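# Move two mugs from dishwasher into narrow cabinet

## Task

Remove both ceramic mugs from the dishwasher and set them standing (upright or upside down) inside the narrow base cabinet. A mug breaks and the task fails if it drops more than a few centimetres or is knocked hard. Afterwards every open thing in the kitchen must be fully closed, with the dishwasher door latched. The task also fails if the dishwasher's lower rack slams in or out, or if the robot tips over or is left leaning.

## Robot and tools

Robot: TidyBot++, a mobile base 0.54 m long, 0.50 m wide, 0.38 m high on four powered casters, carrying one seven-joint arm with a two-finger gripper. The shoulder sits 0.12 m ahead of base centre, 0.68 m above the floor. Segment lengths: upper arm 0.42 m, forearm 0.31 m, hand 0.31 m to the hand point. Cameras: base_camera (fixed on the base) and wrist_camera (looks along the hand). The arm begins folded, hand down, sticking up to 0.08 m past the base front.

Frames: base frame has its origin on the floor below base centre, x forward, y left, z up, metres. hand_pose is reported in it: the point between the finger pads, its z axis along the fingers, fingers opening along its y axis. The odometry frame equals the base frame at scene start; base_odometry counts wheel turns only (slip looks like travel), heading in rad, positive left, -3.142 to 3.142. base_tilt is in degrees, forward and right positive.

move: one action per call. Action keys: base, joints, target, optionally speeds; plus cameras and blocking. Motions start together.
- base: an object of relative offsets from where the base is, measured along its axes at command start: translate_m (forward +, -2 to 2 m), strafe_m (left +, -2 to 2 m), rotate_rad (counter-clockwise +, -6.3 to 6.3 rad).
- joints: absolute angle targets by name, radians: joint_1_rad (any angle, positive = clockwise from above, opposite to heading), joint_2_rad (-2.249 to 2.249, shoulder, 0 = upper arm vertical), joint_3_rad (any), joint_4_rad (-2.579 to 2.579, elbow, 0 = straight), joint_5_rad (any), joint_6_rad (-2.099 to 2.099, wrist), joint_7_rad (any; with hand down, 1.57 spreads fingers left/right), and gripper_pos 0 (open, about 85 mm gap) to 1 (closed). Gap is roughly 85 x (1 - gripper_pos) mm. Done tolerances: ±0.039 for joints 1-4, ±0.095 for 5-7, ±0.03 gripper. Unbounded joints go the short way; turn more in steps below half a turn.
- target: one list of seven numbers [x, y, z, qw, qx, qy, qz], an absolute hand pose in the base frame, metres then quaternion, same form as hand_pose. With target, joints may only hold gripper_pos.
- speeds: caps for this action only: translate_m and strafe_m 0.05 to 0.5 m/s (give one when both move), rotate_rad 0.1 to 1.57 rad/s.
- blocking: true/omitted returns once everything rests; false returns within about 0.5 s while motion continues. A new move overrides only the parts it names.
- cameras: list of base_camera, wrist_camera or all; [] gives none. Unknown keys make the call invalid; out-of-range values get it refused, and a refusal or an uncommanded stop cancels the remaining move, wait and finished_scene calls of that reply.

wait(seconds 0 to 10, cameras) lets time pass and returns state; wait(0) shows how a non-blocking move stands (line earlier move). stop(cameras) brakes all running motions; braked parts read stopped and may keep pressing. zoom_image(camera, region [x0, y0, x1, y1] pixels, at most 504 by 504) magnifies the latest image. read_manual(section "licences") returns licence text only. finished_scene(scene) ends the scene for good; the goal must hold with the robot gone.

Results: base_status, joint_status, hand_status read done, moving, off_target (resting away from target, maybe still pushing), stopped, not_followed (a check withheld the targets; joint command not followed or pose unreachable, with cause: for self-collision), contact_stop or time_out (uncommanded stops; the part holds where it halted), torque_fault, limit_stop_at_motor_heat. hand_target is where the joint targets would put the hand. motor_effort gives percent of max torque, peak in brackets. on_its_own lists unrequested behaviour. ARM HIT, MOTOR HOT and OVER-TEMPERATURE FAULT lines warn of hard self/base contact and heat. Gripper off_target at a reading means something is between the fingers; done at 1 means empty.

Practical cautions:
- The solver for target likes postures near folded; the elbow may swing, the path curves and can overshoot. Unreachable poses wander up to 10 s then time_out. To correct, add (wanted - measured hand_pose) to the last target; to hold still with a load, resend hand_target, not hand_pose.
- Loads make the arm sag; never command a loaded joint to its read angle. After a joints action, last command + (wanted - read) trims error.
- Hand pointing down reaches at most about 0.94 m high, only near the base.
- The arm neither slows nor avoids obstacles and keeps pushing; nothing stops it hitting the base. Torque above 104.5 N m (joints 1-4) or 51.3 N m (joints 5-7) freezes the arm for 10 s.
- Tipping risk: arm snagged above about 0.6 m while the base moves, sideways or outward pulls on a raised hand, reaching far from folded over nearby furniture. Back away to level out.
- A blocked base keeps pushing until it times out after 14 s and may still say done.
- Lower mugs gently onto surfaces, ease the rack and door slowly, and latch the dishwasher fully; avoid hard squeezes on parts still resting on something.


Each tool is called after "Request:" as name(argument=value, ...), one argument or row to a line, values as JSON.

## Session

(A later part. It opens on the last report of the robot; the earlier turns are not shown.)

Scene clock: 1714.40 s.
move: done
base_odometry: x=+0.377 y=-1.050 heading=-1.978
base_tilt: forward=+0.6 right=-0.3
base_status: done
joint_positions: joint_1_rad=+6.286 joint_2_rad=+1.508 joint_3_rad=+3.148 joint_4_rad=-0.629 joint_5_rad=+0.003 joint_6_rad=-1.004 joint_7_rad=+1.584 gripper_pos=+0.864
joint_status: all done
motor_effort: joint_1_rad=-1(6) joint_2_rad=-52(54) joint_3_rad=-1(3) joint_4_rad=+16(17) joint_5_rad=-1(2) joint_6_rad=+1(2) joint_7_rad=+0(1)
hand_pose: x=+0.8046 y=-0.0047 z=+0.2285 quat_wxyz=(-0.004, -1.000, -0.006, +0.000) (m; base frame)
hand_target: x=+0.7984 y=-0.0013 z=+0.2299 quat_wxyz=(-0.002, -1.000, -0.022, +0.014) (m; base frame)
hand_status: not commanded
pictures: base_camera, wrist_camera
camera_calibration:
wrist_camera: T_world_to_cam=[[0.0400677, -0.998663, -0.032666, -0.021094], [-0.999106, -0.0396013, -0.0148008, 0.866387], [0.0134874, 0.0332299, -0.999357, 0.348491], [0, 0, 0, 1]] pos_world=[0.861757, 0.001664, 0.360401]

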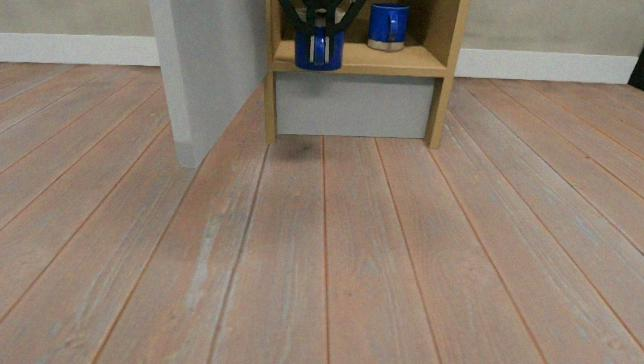

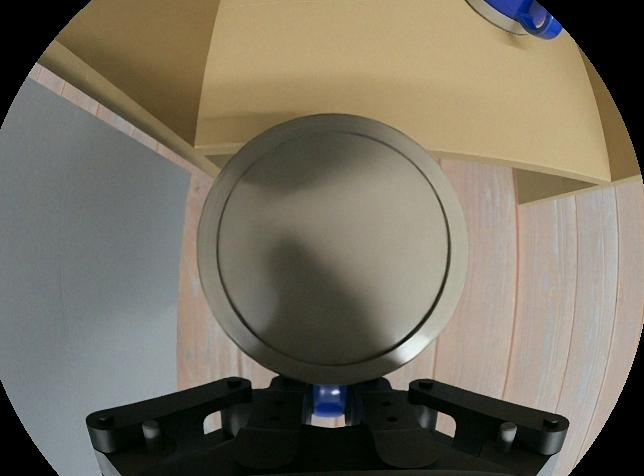

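Request:
move(
  base={"translate_m": 0.08},
  speeds={"translate_m": 0.08},
  cameras=["base_camera", "wrist_camera"],
)

Request:
zoom_image(
  camera="base_camera",
  region=[200, 0, 460, 130],
)

Scene clock: 1726.50 s.
move: done
base_odometry: x=+0.345 y=-1.124 heading=-1.977
base_tilt: forward=+0.6 right=-0.3
base_status: done
joint_positions: joint_1_rad=+6.286 joint_2_rad=+1.508 joint_3_rad=+3.148 joint_4_rad=-0.627 joint_5_rad=+0.003 joint_6_rad=-1.006 joint_7_rad=+1.584 gripper_pos=+0.864
joint_status: not commanded
motor_effort: joint_1_rad=+0(2) joint_2_rad=-53(54) joint_3_rad=-1(1) joint_4_rad=+16(17) joint_5_rad=-1(2) joint_6_rad=+0(2) joint_7_rad=+0(1)
hand_pose: x=+0.8042 y=-0.0047 z=+0.2284 quat_wxyz=(-0.004, -1.000, -0.006, +0.000) (m; base frame)
hand_target: x=+0.7984 y=-0.0013 z=+0.2299 quat_wxyz=(-0.002, -1.000, -0.022, +0.014) (m; base frame)
hand_status: not commanded
pictures: base_camera, wrist_camera
camera_calibration:
wrist_camera: T_world_to_cam=[[0.0400159, -0.998663, -0.0327283, -0.0210295], [-0.999128, -0.0396019, -0.0132006, 0.865724], [0.0118868, 0.033228, -0.999377, 0.349674], [0, 0, 0, 1]] pos_world=[0.861654, 0.00166399, 0.360196]

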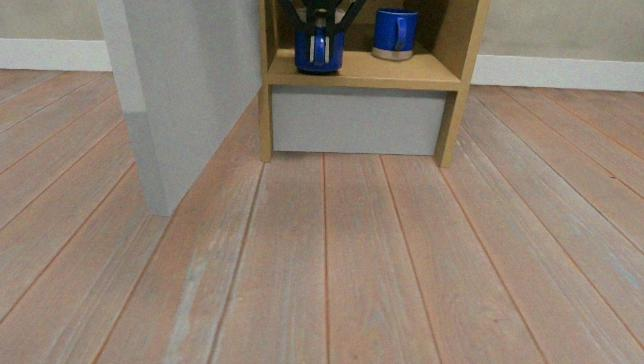

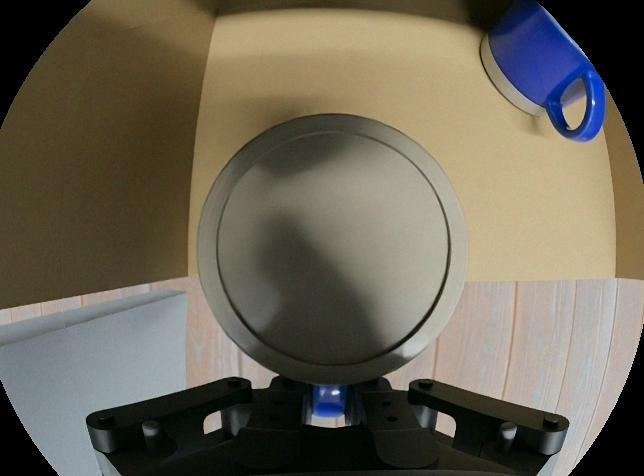

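Scaled by 1.938.

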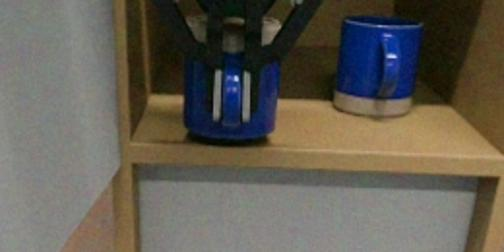

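Request:
zoom_image(
  camera="base_camera",
  region=[260, 20, 380, 100],
)

Scaled by 4.200.

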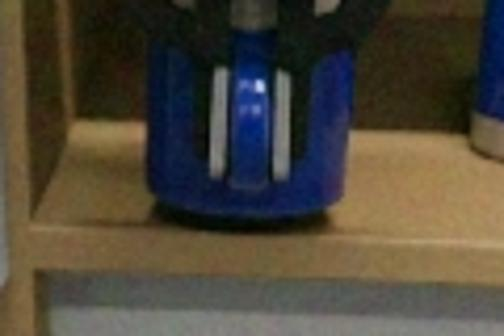

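Request:
move(
  base={"translate_m": 0.02},
  speeds={"translate_m": 0.06},
  cameras=["base_camera"],
)

Request:
zoom_image(
  camera="base_camera",
  region=[260, 20, 380, 100],
)

Scene clock: 1741.93 s.
move: done
base_odometry: x=+0.338 y=-1.142 heading=-1.976
base_tilt: forward=+0.6 right=-0.3
base_status: done
joint_positions: joint_1_rad=+6.286 joint_2_rad=+1.509 joint_3_rad=+3.148 joint_4_rad=-0.627 joint_5_rad=+0.003 joint_6_rad=-1.008 joint_7_rad=+1.584 gripper_pos=+0.864
joint_status: not commanded
motor_effort: joint_1_rad=-1(3) joint_2_rad=-53(54) joint_3_rad=-1(1) joint_4_rad=+16(18) joint_5_rad=-1(2) joint_6_rad=+1(1) joint_7_rad=+0(1)
hand_pose: x=+0.8039 y=-0.0047 z=+0.2282 quat_wxyz=(-0.004, -1.000, -0.006, +0.001) (m; base frame)
hand_target: x=+0.7984 y=-0.0013 z=+0.2299 quat_wxyz=(-0.002, -1.000, -0.022, +0.014) (m; base frame)
hand_status: not commanded
pictures: base_camera

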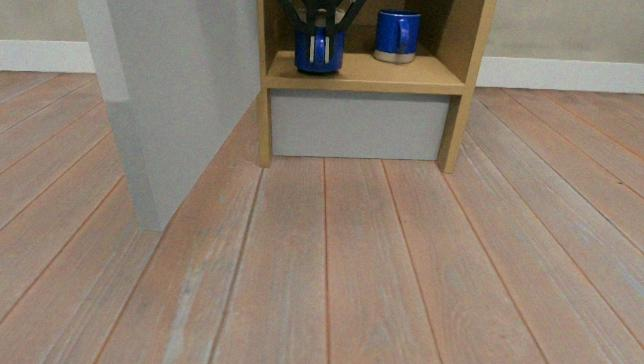

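Scaled by 4.200.

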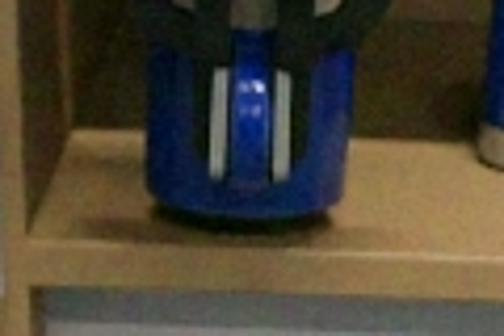

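Request:
move(
  joints={"joint_2_rad": 1.531, "joint_4_rad": -0.591},
  cameras=["base_camera"],
)

Request:
zoom_image(
  camera="base_camera",
  region=[260, 20, 380, 100],
)

Scene clock: 1747.83 s.
move: done
base_odometry: x=+0.338 y=-1.142 heading=-1.976
base_tilt: forward=+0.6 right=-0.3
base_status: not commanded
joint_positions: joint_1_rad=+6.286 joint_2_rad=+1.521 joint_3_rad=+3.148 joint_4_rad=-0.615 joint_5_rad=+0.003 joint_6_rad=-1.008 joint_7_rad=+1.584 gripper_pos=+0.864
joint_status: all done
motor_effort: joint_1_rad=-1(1) joint_2_rad=-53(54) joint_3_rad=-1(1) joint_4_rad=+16(17) joint_5_rad=-2(2) joint_6_rad=+1(1) joint_7_rad=+0(1)
hand_pose: x=+0.8044 y=-0.0047 z=+0.2234 quat_wxyz=(-0.004, -1.000, -0.006, +0.001) (m; base frame)
hand_target: x=+0.7978 y=-0.0013 z=+0.2227 quat_wxyz=(-0.002, -1.000, -0.022, +0.015) (m; base frame)
hand_status: not commanded
pictures: base_camera

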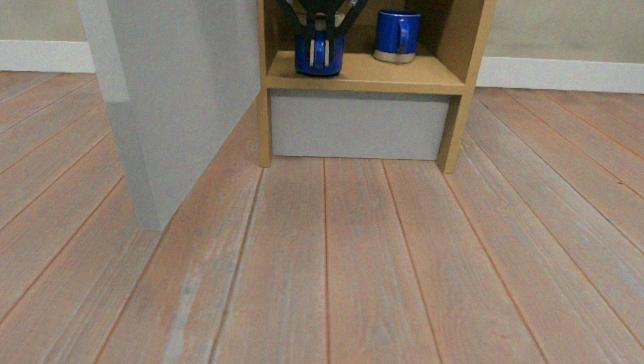

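Scaled by 4.200.

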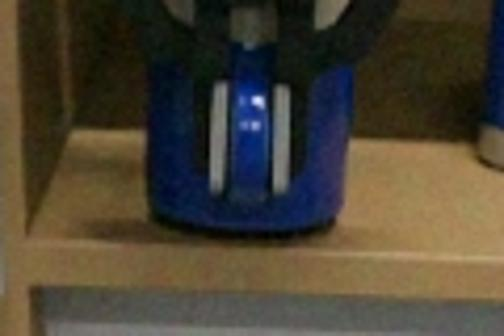

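Request:
move(
  joints={"joint_2_rad": 1.545, "joint_4_rad": -0.578},
  cameras=["base_camera"],
)

Request:
zoom_image(
  camera="base_camera",
  region=[260, 20, 380, 100],
)

Scene clock: 1763.90 s.
move: done
base_odometry: x=+0.338 y=-1.142 heading=-1.976
base_tilt: forward=+0.5 right=-0.3
base_status: not commanded
joint_positions: joint_1_rad=+6.286 joint_2_rad=+1.534 joint_3_rad=+3.148 joint_4_rad=-0.602 joint_5_rad=+0.003 joint_6_rad=-1.008 joint_7_rad=+1.584 gripper_pos=+0.864
joint_status: all done
motor_effort: joint_1_rad=-1(1) joint_2_rad=-53(54) joint_3_rad=-1(1) joint_4_rad=+16(17) joint_5_rad=-1(2) joint_6_rad=+1(1) joint_7_rad=+0(0)
hand_pose: x=+0.8043 y=-0.0047 z=+0.2177 quat_wxyz=(-0.004, -1.000, -0.006, +0.001) (m; base frame)
hand_target: x=+0.7975 y=-0.0013 z=+0.2166 quat_wxyz=(-0.002, -1.000, -0.022, +0.016) (m; base frame)
hand_status: not commanded
pictures: base_camera

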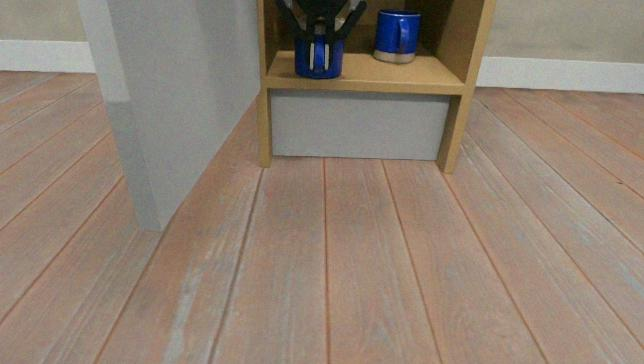

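Scaled by 4.200.

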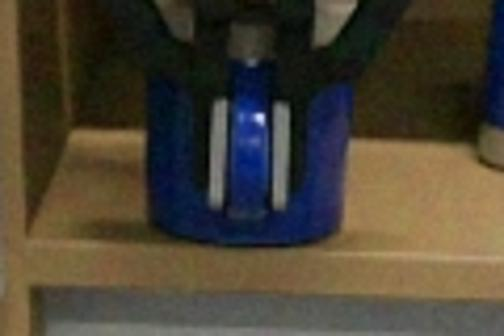

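Request:
move(
  joints={"joint_2_rad": 1.558, "joint_4_rad": -0.566},
  cameras=["base_camera"],
)

Request:
zoom_image(
  camera="base_camera",
  region=[260, 20, 380, 100],
)

Scene clock: 1771.97 s.
move: done
base_odometry: x=+0.338 y=-1.142 heading=-1.976
base_tilt: forward=+0.5 right=-0.4
base_status: not commanded
joint_positions: joint_1_rad=+6.286 joint_2_rad=+1.541 joint_3_rad=+3.148 joint_4_rad=-0.588 joint_5_rad=+0.003 joint_6_rad=-1.008 joint_7_rad=+1.584 gripper_pos=+0.864
joint_status: all done
motor_effort: joint_1_rad=-1(1) joint_2_rad=-52(54) joint_3_rad=-1(1) joint_4_rad=+16(16) joint_5_rad=-2(2) joint_6_rad=+0(1) joint_7_rad=+0(0)
hand_pose: x=+0.8074 y=-0.0046 z=+0.2162 quat_wxyz=(-0.005, -1.000, -0.006, -0.002) (m; base frame)
hand_target: x=+0.7971 y=-0.0013 z=+0.2108 quat_wxyz=(-0.002, -1.000, -0.022, +0.016) (m; base frame)
hand_status: not commanded
pictures: base_camera

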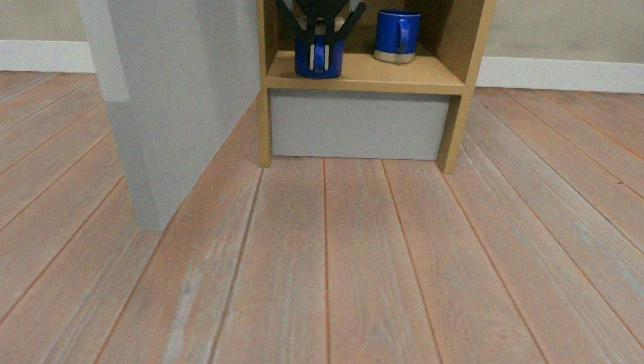

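Scaled by 4.200.

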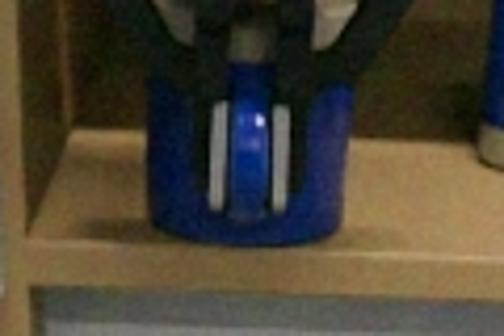

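Request:
move(
  joints={"joint_2_rad": 1.572, "joint_4_rad": -0.554},
  cameras=["base_camera"],
)

Request:
zoom_image(
  camera="base_camera",
  region=[260, 20, 380, 100],
)

Scene clock: 1778.73 s.
move: done
base_odometry: x=+0.338 y=-1.142 heading=-1.976
base_tilt: forward=+0.6 right=-0.3
base_status: not commanded
joint_positions: joint_1_rad=+6.286 joint_2_rad=+1.548 joint_3_rad=+3.148 joint_4_rad=-0.575 joint_5_rad=+0.003 joint_6_rad=-1.008 joint_7_rad=+1.584 gripper_pos=+0.864
joint_status: all done
motor_effort: joint_1_rad=-1(1) joint_2_rad=-50(52) joint_3_rad=-1(1) joint_4_rad=+15(16) joint_5_rad=-1(3) joint_6_rad=+0(1) joint_7_rad=+0(1)
hand_pose: x=+0.8109 y=-0.0046 z=+0.2154 quat_wxyz=(-0.005, -1.000, -0.006, -0.006) (m; base frame)
hand_target: x=+0.7962 y=-0.0012 z=+0.2044 quat_wxyz=(-0.002, -1.000, -0.022, +0.017) (m; base frame)
hand_status: not commanded
pictures: base_camera

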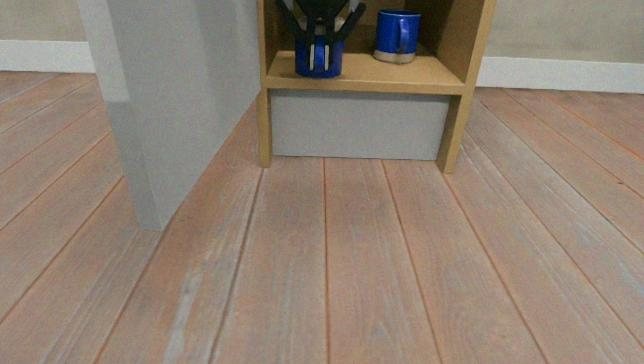

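Scaled by 4.200.

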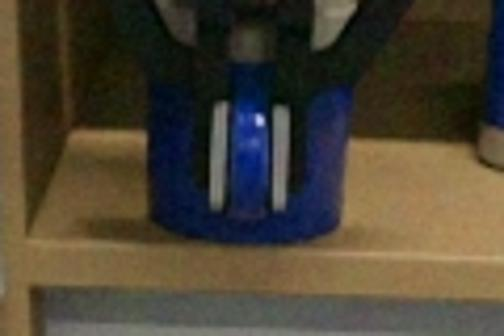

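Request:
move(
  joints={"gripper_pos": 0.80},
  cameras=["base_camera"],
)

Request:
move(
  joints={"gripper_pos": 0.6},
  cameras=["base_camera", "wrist_camera"],
)

Request:
zoom_image(
  camera="base_camera",
  region=[260, 20, 380, 100],
)

Scene clock: 1785.33 s.
move: done
base_odometry: x=+0.338 y=-1.142 heading=-1.976
base_tilt: forward=+0.6 right=-0.3
base_status: not commanded
joint_positions: joint_1_rad=+6.286 joint_2_rad=+1.548 joint_3_rad=+3.148 joint_4_rad=-0.573 joint_5_rad=+0.003 joint_6_rad=-1.008 joint_7_rad=+1.584 gripper_pos=+0.800
joint_status: all done
motor_effort: joint_1_rad=-1(1) joint_2_rad=-49(51) joint_3_rad=-1(1) joint_4_rad=+14(15) joint_5_rad=-1(2) joint_6_rad=+0(1) joint_7_rad=+0(1)
hand_pose: x=+0.8116 y=-0.0046 z=+0.2158 quat_wxyz=(-0.005, -1.000, -0.006, -0.006) (m; base frame)
hand_target: x=+0.7962 y=-0.0012 z=+0.2044 quat_wxyz=(-0.002, -1.000, -0.022, +0.017) (m; base frame)
hand_status: not commanded
pictures: base_camera

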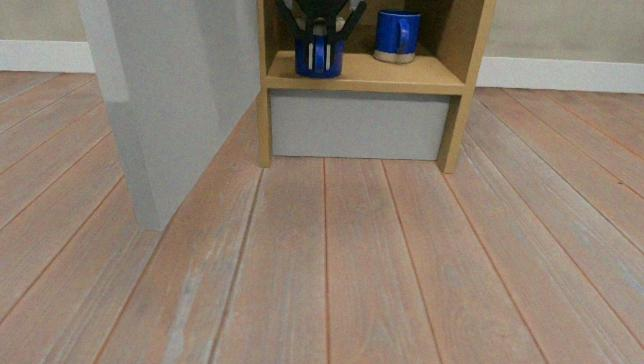

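Scene clock: 1785.97 s.
move: done
base_odometry: x=+0.338 y=-1.142 heading=-1.976
base_tilt: forward=+0.6 right=-0.3
base_status: not commanded
joint_positions: joint_1_rad=+6.286 joint_2_rad=+1.548 joint_3_rad=+3.148 joint_4_rad=-0.573 joint_5_rad=+0.003 joint_6_rad=-1.008 joint_7_rad=+1.584 gripper_pos=+0.600
joint_status: all done
motor_effort: joint_1_rad=-1(1) joint_2_rad=-49(49) joint_3_rad=-1(1) joint_4_rad=+14(15) joint_5_rad=-2(3) joint_6_rad=+0(1) joint_7_rad=+0(0)
hand_pose: x=+0.8116 y=-0.0046 z=+0.2158 quat_wxyz=(-0.005, -1.000, -0.006, -0.006) (m; base frame)
hand_target: x=+0.7962 y=-0.0012 z=+0.2044 quat_wxyz=(-0.002, -1.000, -0.022, +0.017) (m; base frame)
hand_status: not commanded
pictures: base_camera, wrist_camera
camera_calibration:
wrist_camera: T_world_to_cam=[[0.0407546, -0.998651, -0.0321778, -0.022371], [-0.998847, -0.0399023, -0.0267005, 0.87565], [0.0253805, 0.0332288, -0.999125, 0.326063], [0, 0, 0, 1]] pos_world=[0.867277, 0.00176494, 0.348438]

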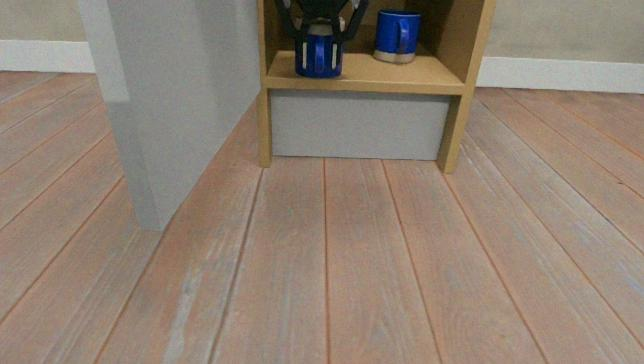

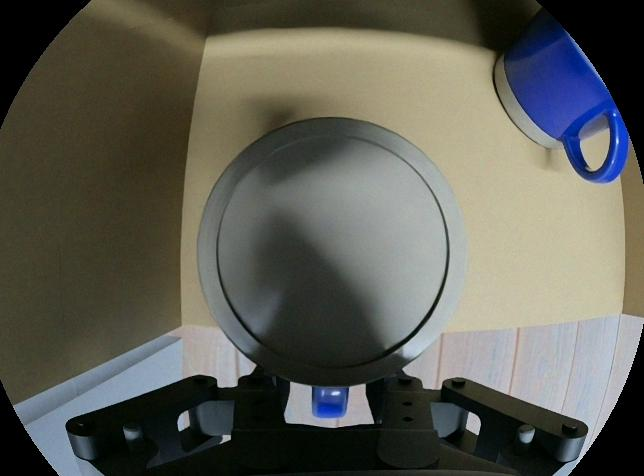

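Scaled by 4.200.

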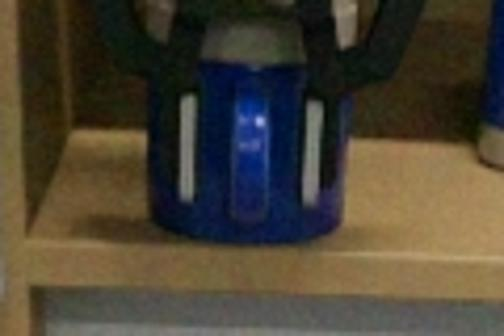

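Request:
move(
  base={"translate_m": -0.22},
  speeds={"translate_m": 0.08},
  cameras=["base_camera", "wrist_camera"],
)

Request:
zoom_image(
  camera="base_camera",
  region=[200, 0, 460, 130],
)

Scene clock: 1795.47 s.
move: done
base_odometry: x=+0.424 y=-0.940 heading=-1.975
base_tilt: forward=+0.5 right=-0.4
base_status: done
joint_positions: joint_1_rad=+6.286 joint_2_rad=+1.548 joint_3_rad=+3.148 joint_4_rad=-0.570 joint_5_rad=+0.003 joint_6_rad=-1.008 joint_7_rad=+1.584 gripper_pos=+0.600
joint_status: not commanded
motor_effort: joint_1_rad=-1(2) joint_2_rad=-49(50) joint_3_rad=+0(1) joint_4_rad=+15(15) joint_5_rad=-1(2) joint_6_rad=+1(2) joint_7_rad=+0(1)
hand_pose: x=+0.8130 y=-0.0046 z=+0.2164 quat_wxyz=(-0.005, -1.000, -0.006, -0.008) (m; base frame)
hand_target: x=+0.7962 y=-0.0012 z=+0.2044 quat_wxyz=(-0.002, -1.000, -0.022, +0.017) (m; base frame)
hand_status: not commanded
pictures: base_camera, wrist_camera
camera_calibration:
wrist_camera: T_world_to_cam=[[0.0409431, -0.99865, -0.0319571, -0.0226265], [-0.998761, -0.0400005, -0.0295977, 0.877613], [0.0282794, 0.0331293, -0.999051, 0.324303], [0, 0, 0, 1]] pos_world=[0.868281, 0.00176507, 0.349248]

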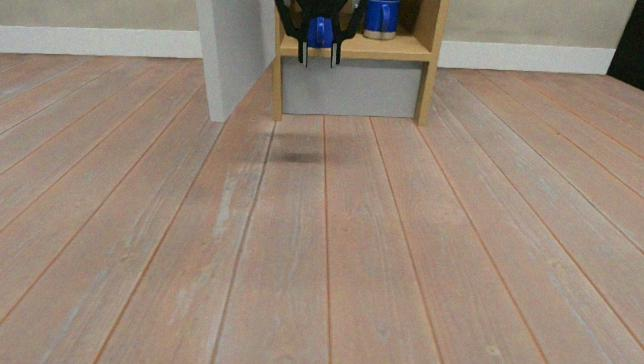

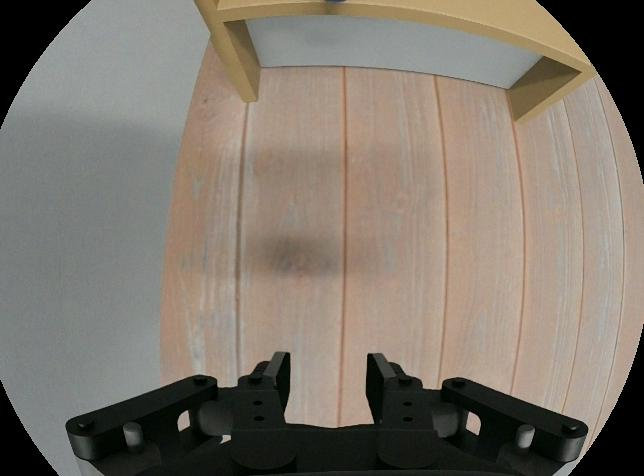

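Scaled by 1.938.

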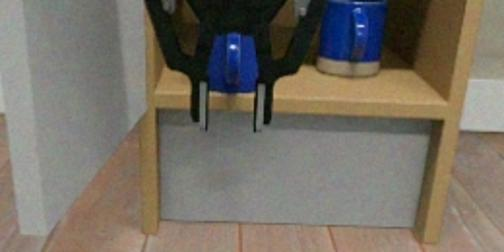

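Request:
move(
  joints={"joint_2_rad": 1.405, "joint_4_rad": -1.2, "joint_6_rad": 0.12, "gripper_pos": 0.6},
  cameras=["base_camera", "wrist_camera"],
)

Request:
zoom_image(
  camera="base_camera",
  region=[200, 0, 460, 130],
)

Scene clock: 1831.97 s.
move: done
base_odometry: x=+0.424 y=-0.940 heading=-1.975
base_tilt: forward=+0.5 right=-0.4
base_status: not commanded
joint_positions: joint_1_rad=+6.286 joint_2_rad=+1.413 joint_3_rad=+3.148 joint_4_rad=-1.187 joint_5_rad=+0.003 joint_6_rad=+0.063 joint_7_rad=+1.584 gripper_pos=+0.600
joint_status: all done
motor_effort: joint_1_rad=-1(1) joint_2_rad=-46(50) joint_3_rad=-1(1) joint_4_rad=+12(15) joint_5_rad=-1(2) joint_6_rad=+5(6) joint_7_rad=+0(1)
hand_pose: x=+0.8735 y=-0.0047 z=+0.2222 quat_wxyz=(-0.006, -0.955, -0.007, -0.298) (m; base frame)
hand_target: x=+0.8847 y=-0.0017 z=+0.2345 quat_wxyz=(-0.010, -0.946, -0.021, -0.322) (m; base frame)
hand_status: not commanded
pictures: base_camera, wrist_camera
camera_calibration:
wrist_camera: T_world_to_cam=[[0.0564921, -0.9984, -0.00233506, -0.0452449], [-0.813911, -0.0446984, -0.579267, 0.898807], [0.578236, 0.0346245, -0.815135, -0.192917], [0, 0, 0, 1]] pos_world=[0.845656, 0.0016824, 0.363291]

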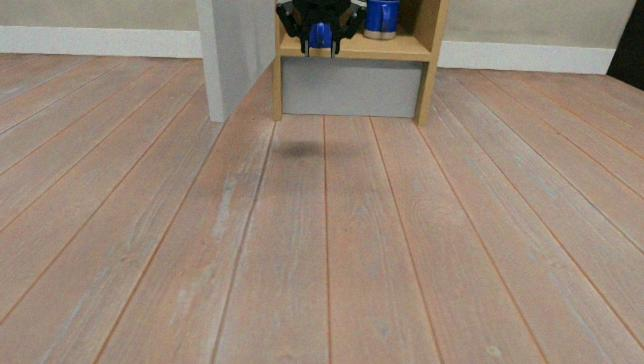

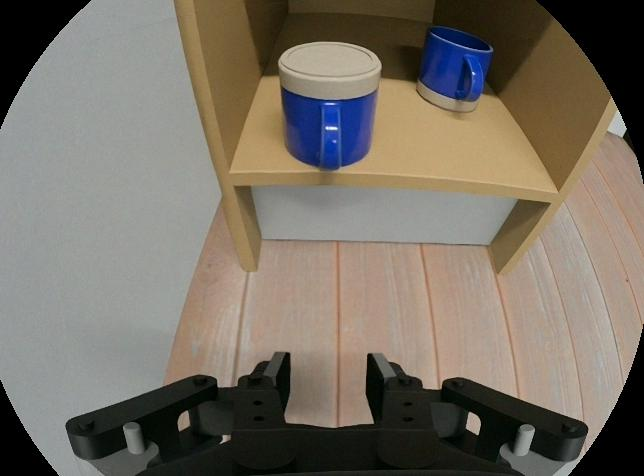

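Scaled by 1.938.

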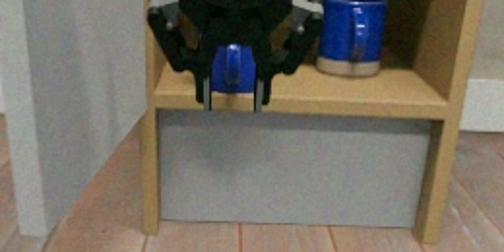

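Request:
move(
  base={"translate_m": 0.13},
  speeds={"translate_m": 0.1},
  cameras=["base_camera", "wrist_camera"],
)

Request:
zoom_image(
  camera="base_camera",
  region=[200, 0, 460, 130],
)

Scene clock: 1847.23 s.
move: done
base_odometry: x=+0.373 y=-1.060 heading=-1.974
base_tilt: forward=+0.6 right=-0.4
base_status: done
joint_positions: joint_1_rad=+6.286 joint_2_rad=+1.410 joint_3_rad=+3.148 joint_4_rad=-1.194 joint_5_rad=+0.003 joint_6_rad=+0.069 joint_7_rad=+1.584 gripper_pos=+0.600
joint_status: not commanded
motor_effort: joint_1_rad=-1(2) joint_2_rad=-46(47) joint_3_rad=-1(1) joint_4_rad=+12(13) joint_5_rad=-2(2) joint_6_rad=+4(6) joint_7_rad=+0(1)
hand_pose: x=+0.8729 y=-0.0047 z=+0.2232 quat_wxyz=(-0.006, -0.954, -0.007, -0.299) (m; base frame)
hand_target: x=+0.8847 y=-0.0017 z=+0.2345 quat_wxyz=(-0.010, -0.946, -0.021, -0.322) (m; base frame)
hand_status: not commanded
pictures: base_camera, wrist_camera
camera_calibration:
wrist_camera: T_world_to_cam=[[0.056498, -0.9984, -0.00220868, -0.045143], [-0.812589, -0.0446976, -0.58112, 0.898162], [0.580092, 0.0346269, -0.813815, -0.193708], [0, 0, 0, 1]] pos_world=[0.844755, 0.0017824, 0.364199]

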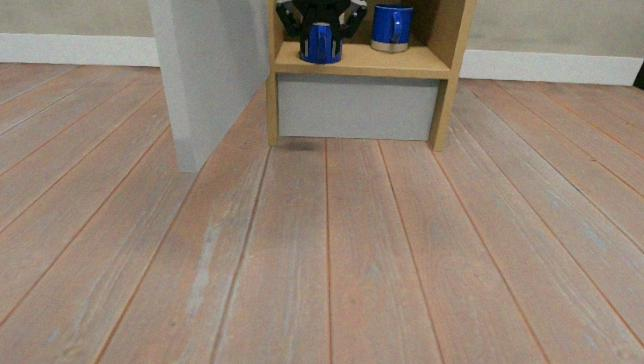

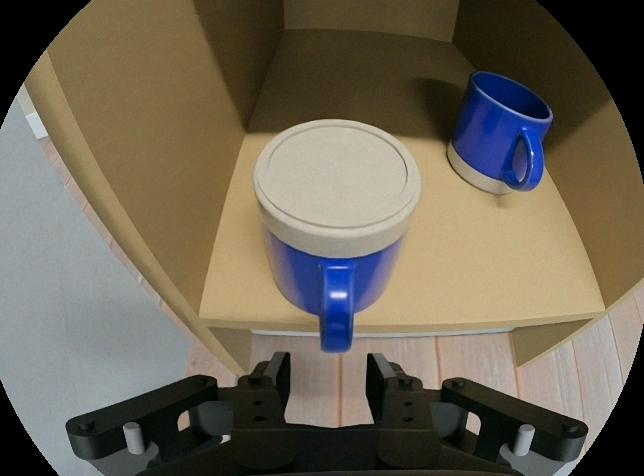

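Scaled by 1.938.

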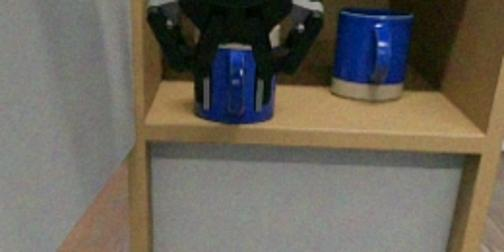

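Request:
move(
  base={"translate_m": 0.04},
  speeds={"translate_m": 0.05},
  cameras=["base_camera", "wrist_camera"],
)

Scene clock: 1869.17 s.
move: done
base_odometry: x=+0.358 y=-1.096 heading=-1.972
base_tilt: forward=+0.6 right=-0.3
base_status: done
joint_positions: joint_1_rad=+6.286 joint_2_rad=+1.410 joint_3_rad=+3.148 joint_4_rad=-1.195 joint_5_rad=+0.003 joint_6_rad=+0.070 joint_7_rad=+1.584 gripper_pos=+0.600
joint_status: not commanded
motor_effort: joint_1_rad=-1(2) joint_2_rad=-46(48) joint_3_rad=+0(1) joint_4_rad=+12(13) joint_5_rad=-2(2) joint_6_rad=+6(7) joint_7_rad=+0(1)
hand_pose: x=+0.8727 y=-0.0047 z=+0.2234 quat_wxyz=(-0.006, -0.954, -0.007, -0.299) (m; base frame)
hand_target: x=+0.8847 y=-0.0017 z=+0.2345 quat_wxyz=(-0.010, -0.946, -0.021, -0.322) (m; base frame)
hand_status: not commanded
pictures: base_camera, wrist_camera
camera_calibration:
wrist_camera: T_world_to_cam=[[0.0564989, -0.9984, -0.00220182, -0.0451346], [-0.812542, -0.0446995, -0.581187, 0.8981], [0.580158, 0.0346255, -0.813767, -0.193502], [0, 0, 0, 1]] pos_world=[0.844555, 0.0017824, 0.364399]

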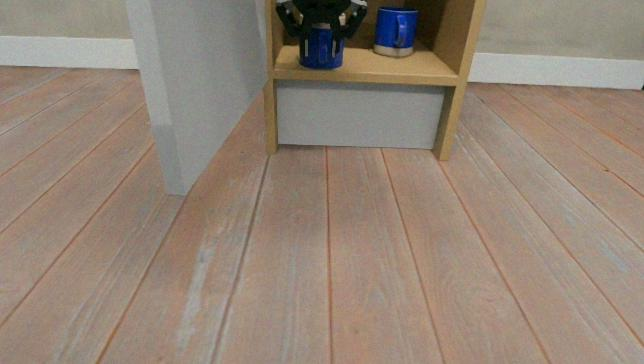

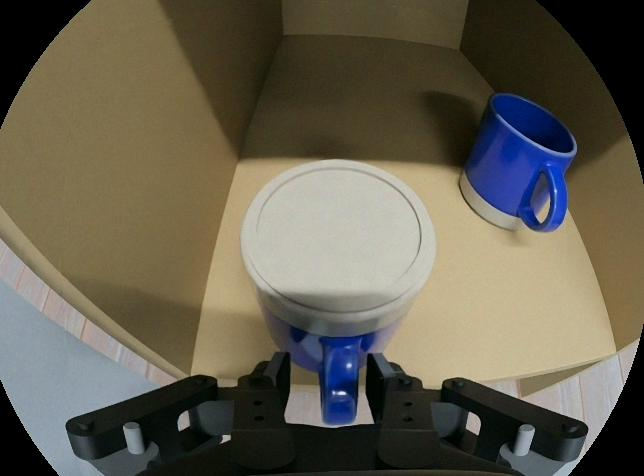

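Request:
move(
  base={"rotate_rad": -0.006},
  speeds={"rotate_rad": 0.1},
  cameras=["wrist_camera"],
)

Scene clock: 1875.23 s.
move: done
base_odometry: x=+0.358 y=-1.097 heading=-1.977
base_tilt: forward=+0.6 right=-0.3
base_status: done
joint_positions: joint_1_rad=+6.285 joint_2_rad=+1.410 joint_3_rad=+3.148 joint_4_rad=-1.195 joint_5_rad=+0.003 joint_6_rad=+0.070 joint_7_rad=+1.584 gripper_pos=+0.600
joint_status: not commanded
motor_effort: joint_1_rad=+0(8) joint_2_rad=-46(46) joint_3_rad=-1(4) joint_4_rad=+11(12) joint_5_rad=-1(2) joint_6_rad=+5(6) joint_7_rad=+0(1)
hand_pose: x=+0.8728 y=-0.0040 z=+0.2234 quat_wxyz=(-0.006, -0.954, -0.007, -0.299) (m; base frame)
hand_target: x=+0.8847 y=-0.0017 z=+0.2345 quat_wxyz=(-0.010, -0.946, -0.021, -0.322) (m; base frame)
hand_status: not commanded
pictures: wrist_camera
camera_calibration:
wrist_camera: T_world_to_cam=[[0.0573339, -0.998352, -0.00234074, -0.0451872], [-0.812496, -0.0452977, -0.581205, 0.898095], [0.580141, 0.0352246, -0.813754, -0.193513], [0, 0, 0, 1]] pos_world=[0.844554, 0.00238532, 0.364399]

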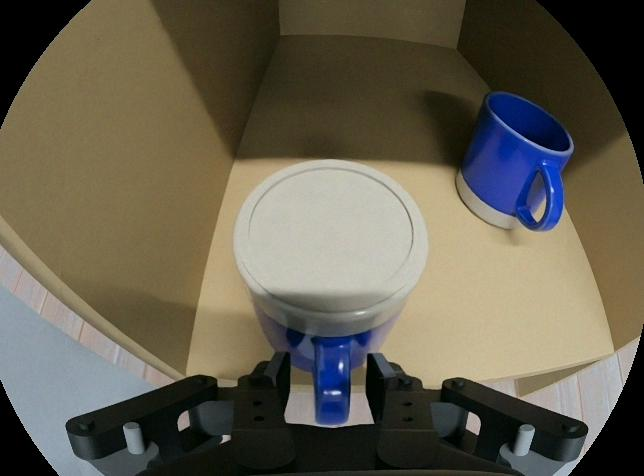

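Request:
move(
  base={"translate_m": 0.09},
  speeds={"translate_m": 0.05},
  cameras=["base_camera", "wrist_camera"],
)

Scene clock: 1885.87 s.
move: done
base_odometry: x=+0.322 y=-1.179 heading=-1.978
base_tilt: forward=+0.6 right=-0.3
base_status: done
joint_positions: joint_1_rad=+6.285 joint_2_rad=+1.409 joint_3_rad=+3.148 joint_4_rad=-1.196 joint_5_rad=+0.003 joint_6_rad=+0.070 joint_7_rad=+1.584 gripper_pos=+0.600
joint_status: not commanded
motor_effort: joint_1_rad=-1(2) joint_2_rad=-46(47) joint_3_rad=-1(2) joint_4_rad=+12(13) joint_5_rad=-1(2) joint_6_rad=+5(6) joint_7_rad=+0(1)
hand_pose: x=+0.8724 y=-0.0039 z=+0.2235 quat_wxyz=(-0.006, -0.954, -0.007, -0.299) (m; base frame)
hand_target: x=+0.8847 y=-0.0017 z=+0.2345 quat_wxyz=(-0.010, -0.946, -0.021, -0.322) (m; base frame)
hand_status: not commanded
pictures: base_camera, wrist_camera
camera_calibration:
wrist_camera: T_world_to_cam=[[0.0574739, -0.998344, -0.00237667, -0.0451746], [-0.812616, -0.0453985, -0.581028, 0.897951], [0.579959, 0.0353253, -0.81388, -0.193062], [0, 0, 0, 1]] pos_world=[0.844254, 0.00248581, 0.364498]

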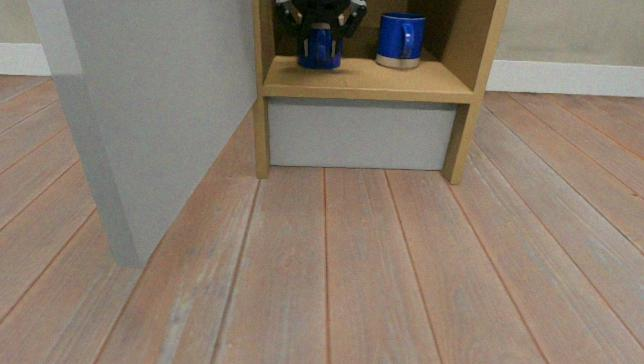

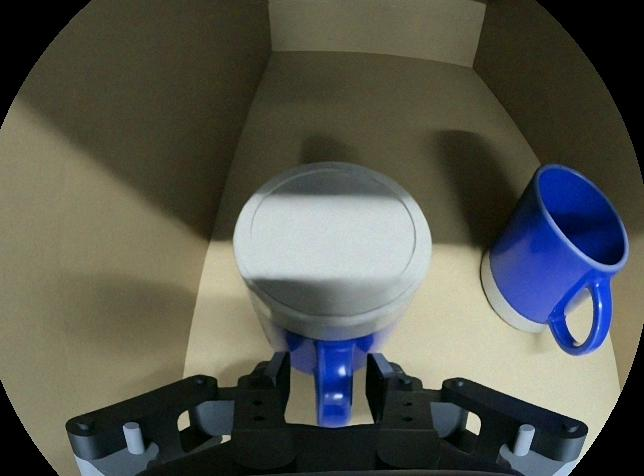

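Request:
move(
  base={"translate_m": -0.1},
  speeds={"translate_m": 0.08},
  cameras=["base_camera", "wrist_camera"],
)

Request:
move(
  base={"translate_m": -0.2},
  speeds={"translate_m": 0.15},
  cameras=["base_camera", "wrist_camera"],
)

Scene clock: 1893.00 s.
move: done
base_odometry: x=+0.362 y=-1.088 heading=-1.978
base_tilt: forward=+0.6 right=-0.3
base_status: done
joint_positions: joint_1_rad=+6.285 joint_2_rad=+1.408 joint_3_rad=+3.148 joint_4_rad=-1.197 joint_5_rad=+0.003 joint_6_rad=+0.071 joint_7_rad=+1.584 gripper_pos=+0.600
joint_status: not commanded
motor_effort: joint_1_rad=-1(3) joint_2_rad=-46(48) joint_3_rad=-1(2) joint_4_rad=+12(13) joint_5_rad=+0(3) joint_6_rad=+5(6) joint_7_rad=+0(1)
hand_pose: x=+0.8724 y=-0.0039 z=+0.2240 quat_wxyz=(-0.006, -0.954, -0.007, -0.299) (m; base frame)
hand_target: x=+0.8847 y=-0.0017 z=+0.2345 quat_wxyz=(-0.010, -0.946, -0.021, -0.322) (m; base frame)
hand_status: not commanded
pictures: base_camera, wrist_camera
camera_calibration:
wrist_camera: T_world_to_cam=[[0.057477, -0.998344, -0.00233986, -0.0451894], [-0.812244, -0.0453998, -0.581548, 0.898119], [0.580479, 0.0353262, -0.813509, -0.193228], [0, 0, 0, 1]] pos_world=[0.844254, 0.00248582, 0.365001]

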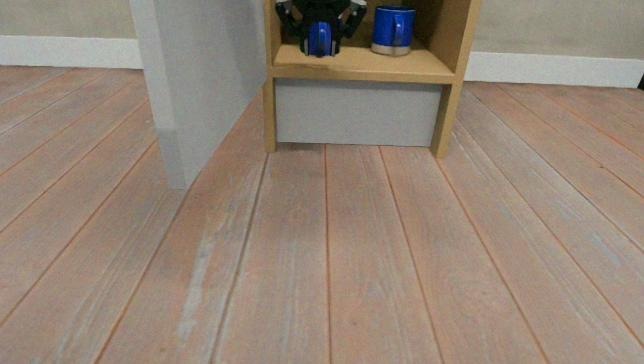

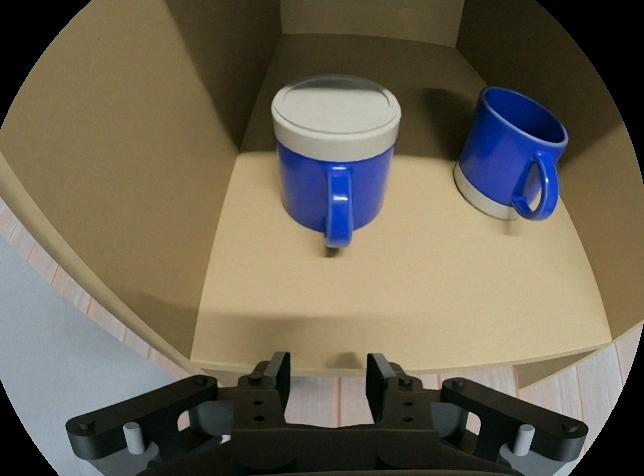

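Scene clock: 1895.00 s.
move: done
base_odometry: x=+0.441 y=-0.904 heading=-1.978
base_tilt: forward=+0.6 right=-0.2
base_status: done
joint_positions: joint_1_rad=+6.285 joint_2_rad=+1.407 joint_3_rad=+3.148 joint_4_rad=-1.199 joint_5_rad=+0.003 joint_6_rad=+0.073 joint_7_rad=+1.584 gripper_pos=+0.600
joint_status: not commanded
motor_effort: joint_1_rad=-1(2) joint_2_rad=-47(47) joint_3_rad=-1(1) joint_4_rad=+11(13) joint_5_rad=-1(3) joint_6_rad=+5(6) joint_7_rad=+0(1)
hand_pose: x=+0.8727 y=-0.0039 z=+0.2249 quat_wxyz=(-0.006, -0.954, -0.007, -0.300) (m; base frame)
hand_target: x=+0.8847 y=-0.0017 z=+0.2345 quat_wxyz=(-0.010, -0.946, -0.021, -0.322) (m; base frame)
hand_status: not commanded
pictures: base_camera, wrist_camera
camera_calibration:
wrist_camera: T_world_to_cam=[[0.0574769, -0.998344, -0.002265, -0.0452204], [-0.811486, -0.0453973, -0.582605, 0.898472], [0.581538, 0.0353244, -0.812752, -0.193721], [0, 0, 0, 1]] pos_world=[0.844353, 0.00248581, 0.365905]

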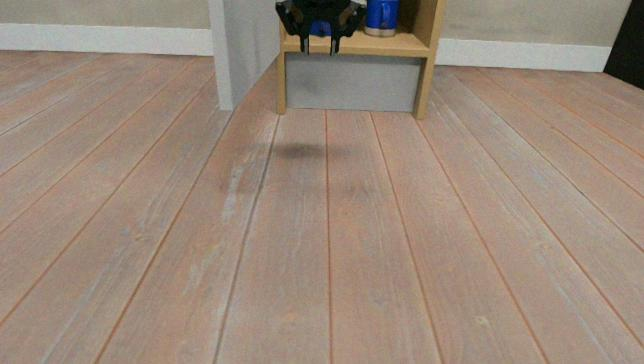

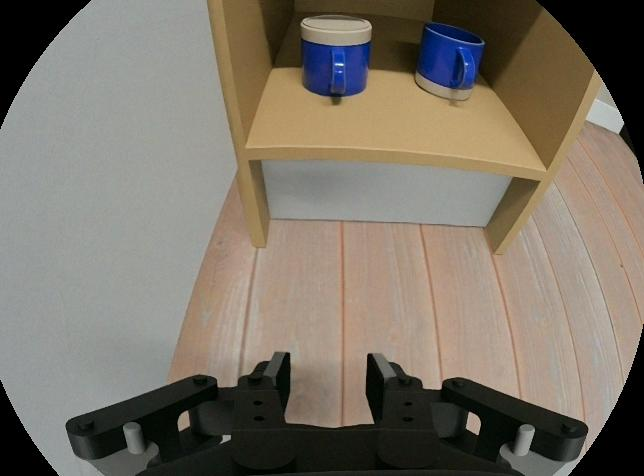

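Request:
move(
  joints={"joint_2_rad": 0.49, "joint_4_rad": -1.727, "joint_6_rad": -0.96, "gripper_pos": 0.95},
  cameras=["base_camera", "wrist_camera"],
)

Scene clock: 1969.57 s.
move: done
base_odometry: x=+0.441 y=-0.904 heading=-1.978
base_tilt: forward=+0.6 right=-0.3
base_status: not commanded
joint_positions: joint_1_rad=+6.285 joint_2_rad=+0.498 joint_3_rad=+3.148 joint_4_rad=-1.715 joint_5_rad=+0.003 joint_6_rad=-0.904 joint_7_rad=+1.584 gripper_pos=+0.950
joint_status: all done
motor_effort: joint_1_rad=-1(1) joint_2_rad=-30(49) joint_3_rad=+0(1) joint_4_rad=+14(15) joint_5_rad=-1(2) joint_6_rad=+0(6) joint_7_rad=+0(1)
hand_pose: x=+0.5794 y=-0.0033 z=+0.5520 quat_wxyz=(-0.003, -1.000, -0.004, -0.012) (m; base frame)
hand_target: x=+0.5570 y=-0.0011 z=+0.5526 quat_wxyz=(-0.001, -1.000, -0.020, +0.018) (m; base frame)
hand_status: not commanded
pictures: base_camera, wrist_camera
camera_calibration:
wrist_camera: T_world_to_cam=[[0.0366825, -0.998701, -0.0353517, 0.00334098], [-0.998618, -0.0353017, -0.0389223, 0.659384], [0.0376238, 0.0367306, -0.998617, 0.660413], [0, 0, 0, 1]] pos_world=[0.633503, 0.00235661, 0.685282]

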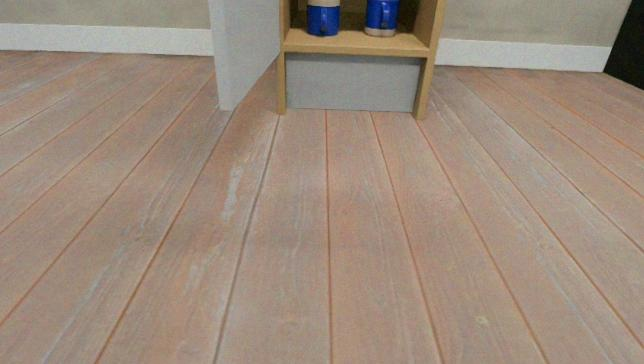

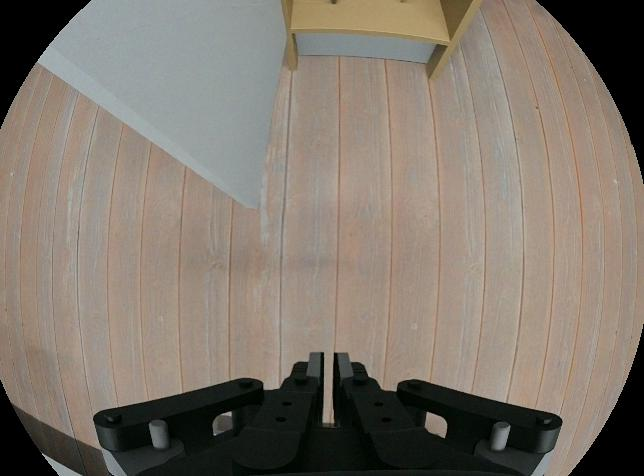

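Request:
move(
  base={"strafe_m": 0.2},
  speeds={"strafe_m": 0.2},
  cameras=["base_camera", "wrist_camera"],
)

Scene clock: 1974.37 s.
move: done
base_odometry: x=+0.625 y=-0.983 heading=-1.978
base_tilt: forward=+0.5 right=-0.3
base_status: done
joint_positions: joint_1_rad=+6.285 joint_2_rad=+0.497 joint_3_rad=+3.148 joint_4_rad=-1.716 joint_5_rad=+0.003 joint_6_rad=-0.906 joint_7_rad=+1.584 gripper_pos=+0.950
joint_status: not commanded
motor_effort: joint_1_rad=-1(4) joint_2_rad=-30(30) joint_3_rad=+0(2) joint_4_rad=+13(14) joint_5_rad=-1(3) joint_6_rad=+0(2) joint_7_rad=+0(1)
hand_pose: x=+0.5784 y=-0.0032 z=+0.5521 quat_wxyz=(-0.003, -1.000, -0.004, -0.011) (m; base frame)
hand_target: x=+0.5570 y=-0.0011 z=+0.5526 quat_wxyz=(-0.001, -1.000, -0.020, +0.018) (m; base frame)
hand_status: not commanded
pictures: base_camera, wrist_camera
camera_calibration:
wrist_camera: T_world_to_cam=[[0.0368898, -0.998687, -0.0355396, 0.00346505], [-0.998709, -0.0356011, -0.0362341, 0.656899], [0.0349213, 0.0368304, -0.998711, 0.662202], [0, 0, 0, 1]] pos_world=[0.632798, 0.00245772, 0.685274]

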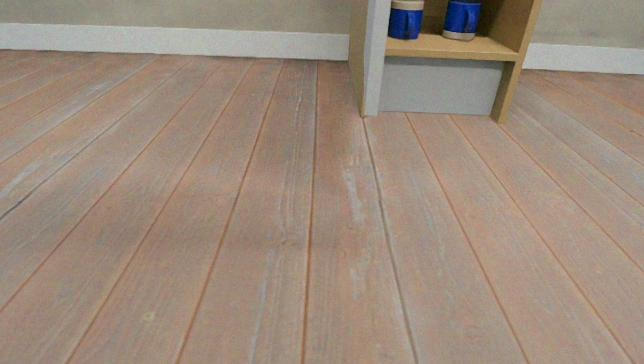

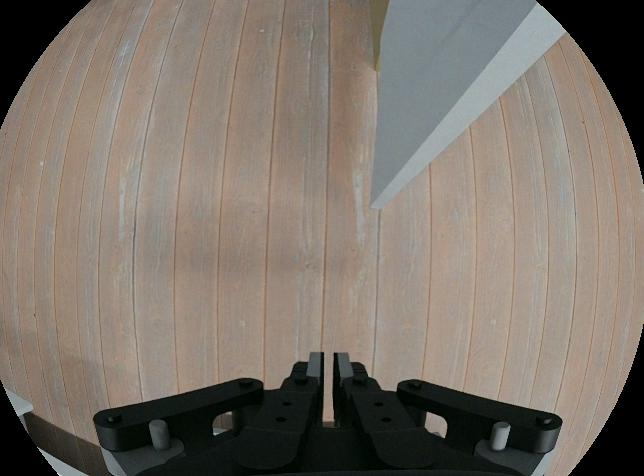

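Request:
move(
  joints={"joint_1_rad": -0.15, "joint_2_rad": 0.6, "joint_4_rad": -1.8, "joint_6_rad": 0.3},
  cameras=["base_camera", "wrist_camera"],
)

Scene clock: 1981.20 s.
move: done
base_odometry: x=+0.625 y=-0.983 heading=-1.978
base_tilt: forward=+0.6 right=-0.4
base_status: not commanded
joint_positions: joint_1_rad=+6.154 joint_2_rad=+0.573 joint_3_rad=+3.148 joint_4_rad=-1.792 joint_5_rad=+0.003 joint_6_rad=+0.246 joint_7_rad=+1.584 gripper_pos=+0.950
joint_status: all done
motor_effort: joint_1_rad=-1(3) joint_2_rad=-35(36) joint_3_rad=+0(1) joint_4_rad=+17(17) joint_5_rad=-2(2) joint_6_rad=+8(8) joint_7_rad=+0(1)
hand_pose: x=+0.8275 y=+0.0897 z=+0.6490 quat_wxyz=(+0.025, -0.870, -0.062, -0.489) (m; base frame)
hand_target: x=+0.8299 y=+0.1054 z=+0.6401 quat_wxyz=(+0.024, -0.863, -0.083, -0.497) (m; base frame)
hand_status: not commanded
pictures: base_camera, wrist_camera
camera_calibration:
wrist_camera: T_world_to_cam=[[0.182106, -0.983085, 0.0195255, -0.0669485], [-0.498451, -0.109413, -0.859986, 1.03984], [0.847575, 0.146876, -0.509945, -0.252684], [0, 0, 0, 1]] pos_world=[0.744672, 0.0850699, 0.766703]

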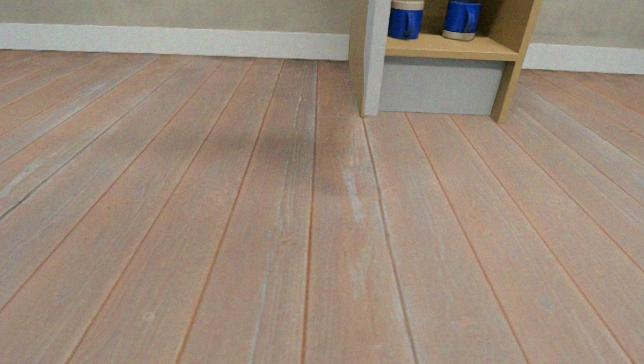

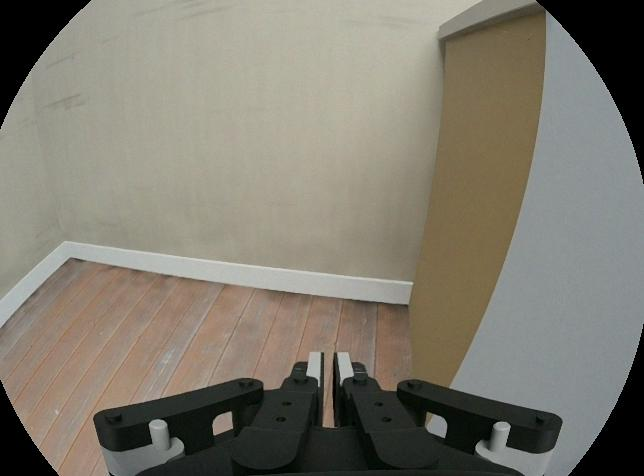

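Request:
move(
  joints={"joint_1_rad": -0.15, "joint_2_rad": 1.11, "joint_4_rad": -1.75, "joint_6_rad": 0.815},
  cameras=["base_camera", "wrist_camera"],
)

Scene clock: 2003.20 s.
move: done
base_odometry: x=+0.625 y=-0.983 heading=-1.978
base_tilt: forward=+0.6 right=-0.4
base_status: not commanded
joint_positions: joint_1_rad=+6.154 joint_2_rad=+1.087 joint_3_rad=+3.148 joint_4_rad=-1.768 joint_5_rad=+0.003 joint_6_rad=+0.759 joint_7_rad=+1.584 gripper_pos=+0.950
joint_status: all done
motor_effort: joint_1_rad=-1(2) joint_2_rad=-41(43) joint_3_rad=+0(1) joint_4_rad=+9(16) joint_5_rad=-1(2) joint_6_rad=+9(10) joint_7_rad=+0(1)
hand_pose: x=+0.8438 y=+0.0924 z=+0.4195 quat_wxyz=(+0.026, -0.864, -0.063, -0.499) (m; base frame)
hand_target: x=+0.8521 y=+0.1091 z=+0.4247 quat_wxyz=(+0.025, -0.849, -0.083, -0.521) (m; base frame)
hand_status: not commanded
pictures: base_camera, wrist_camera
camera_calibration:
wrist_camera: T_world_to_cam=[[0.184841, -0.982521, 0.0220465, -0.0660235], [-0.478737, -0.109611, -0.871089, 0.838894], [0.85828, 0.150459, -0.490629, -0.401398], [0, 0, 0, 1]] pos_world=[0.758325, 0.0874762, 0.53527]

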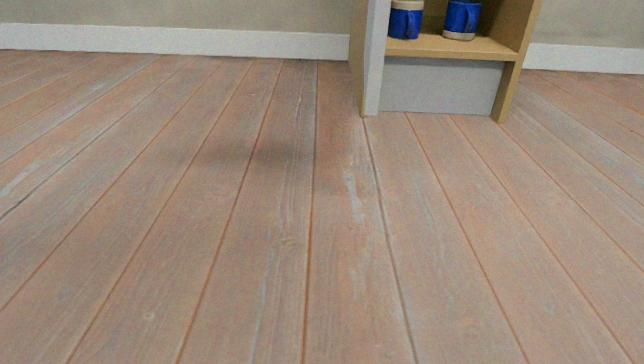

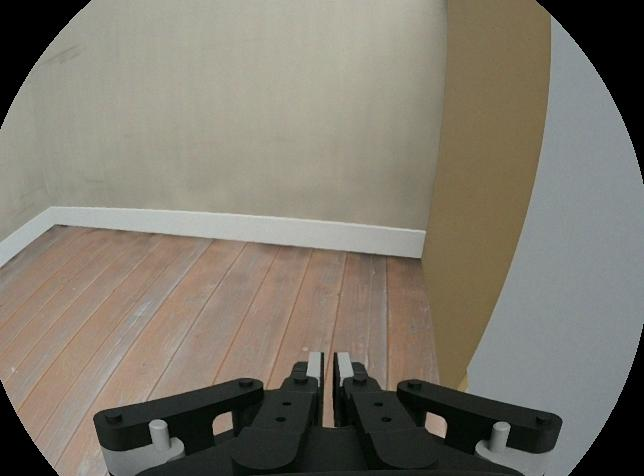

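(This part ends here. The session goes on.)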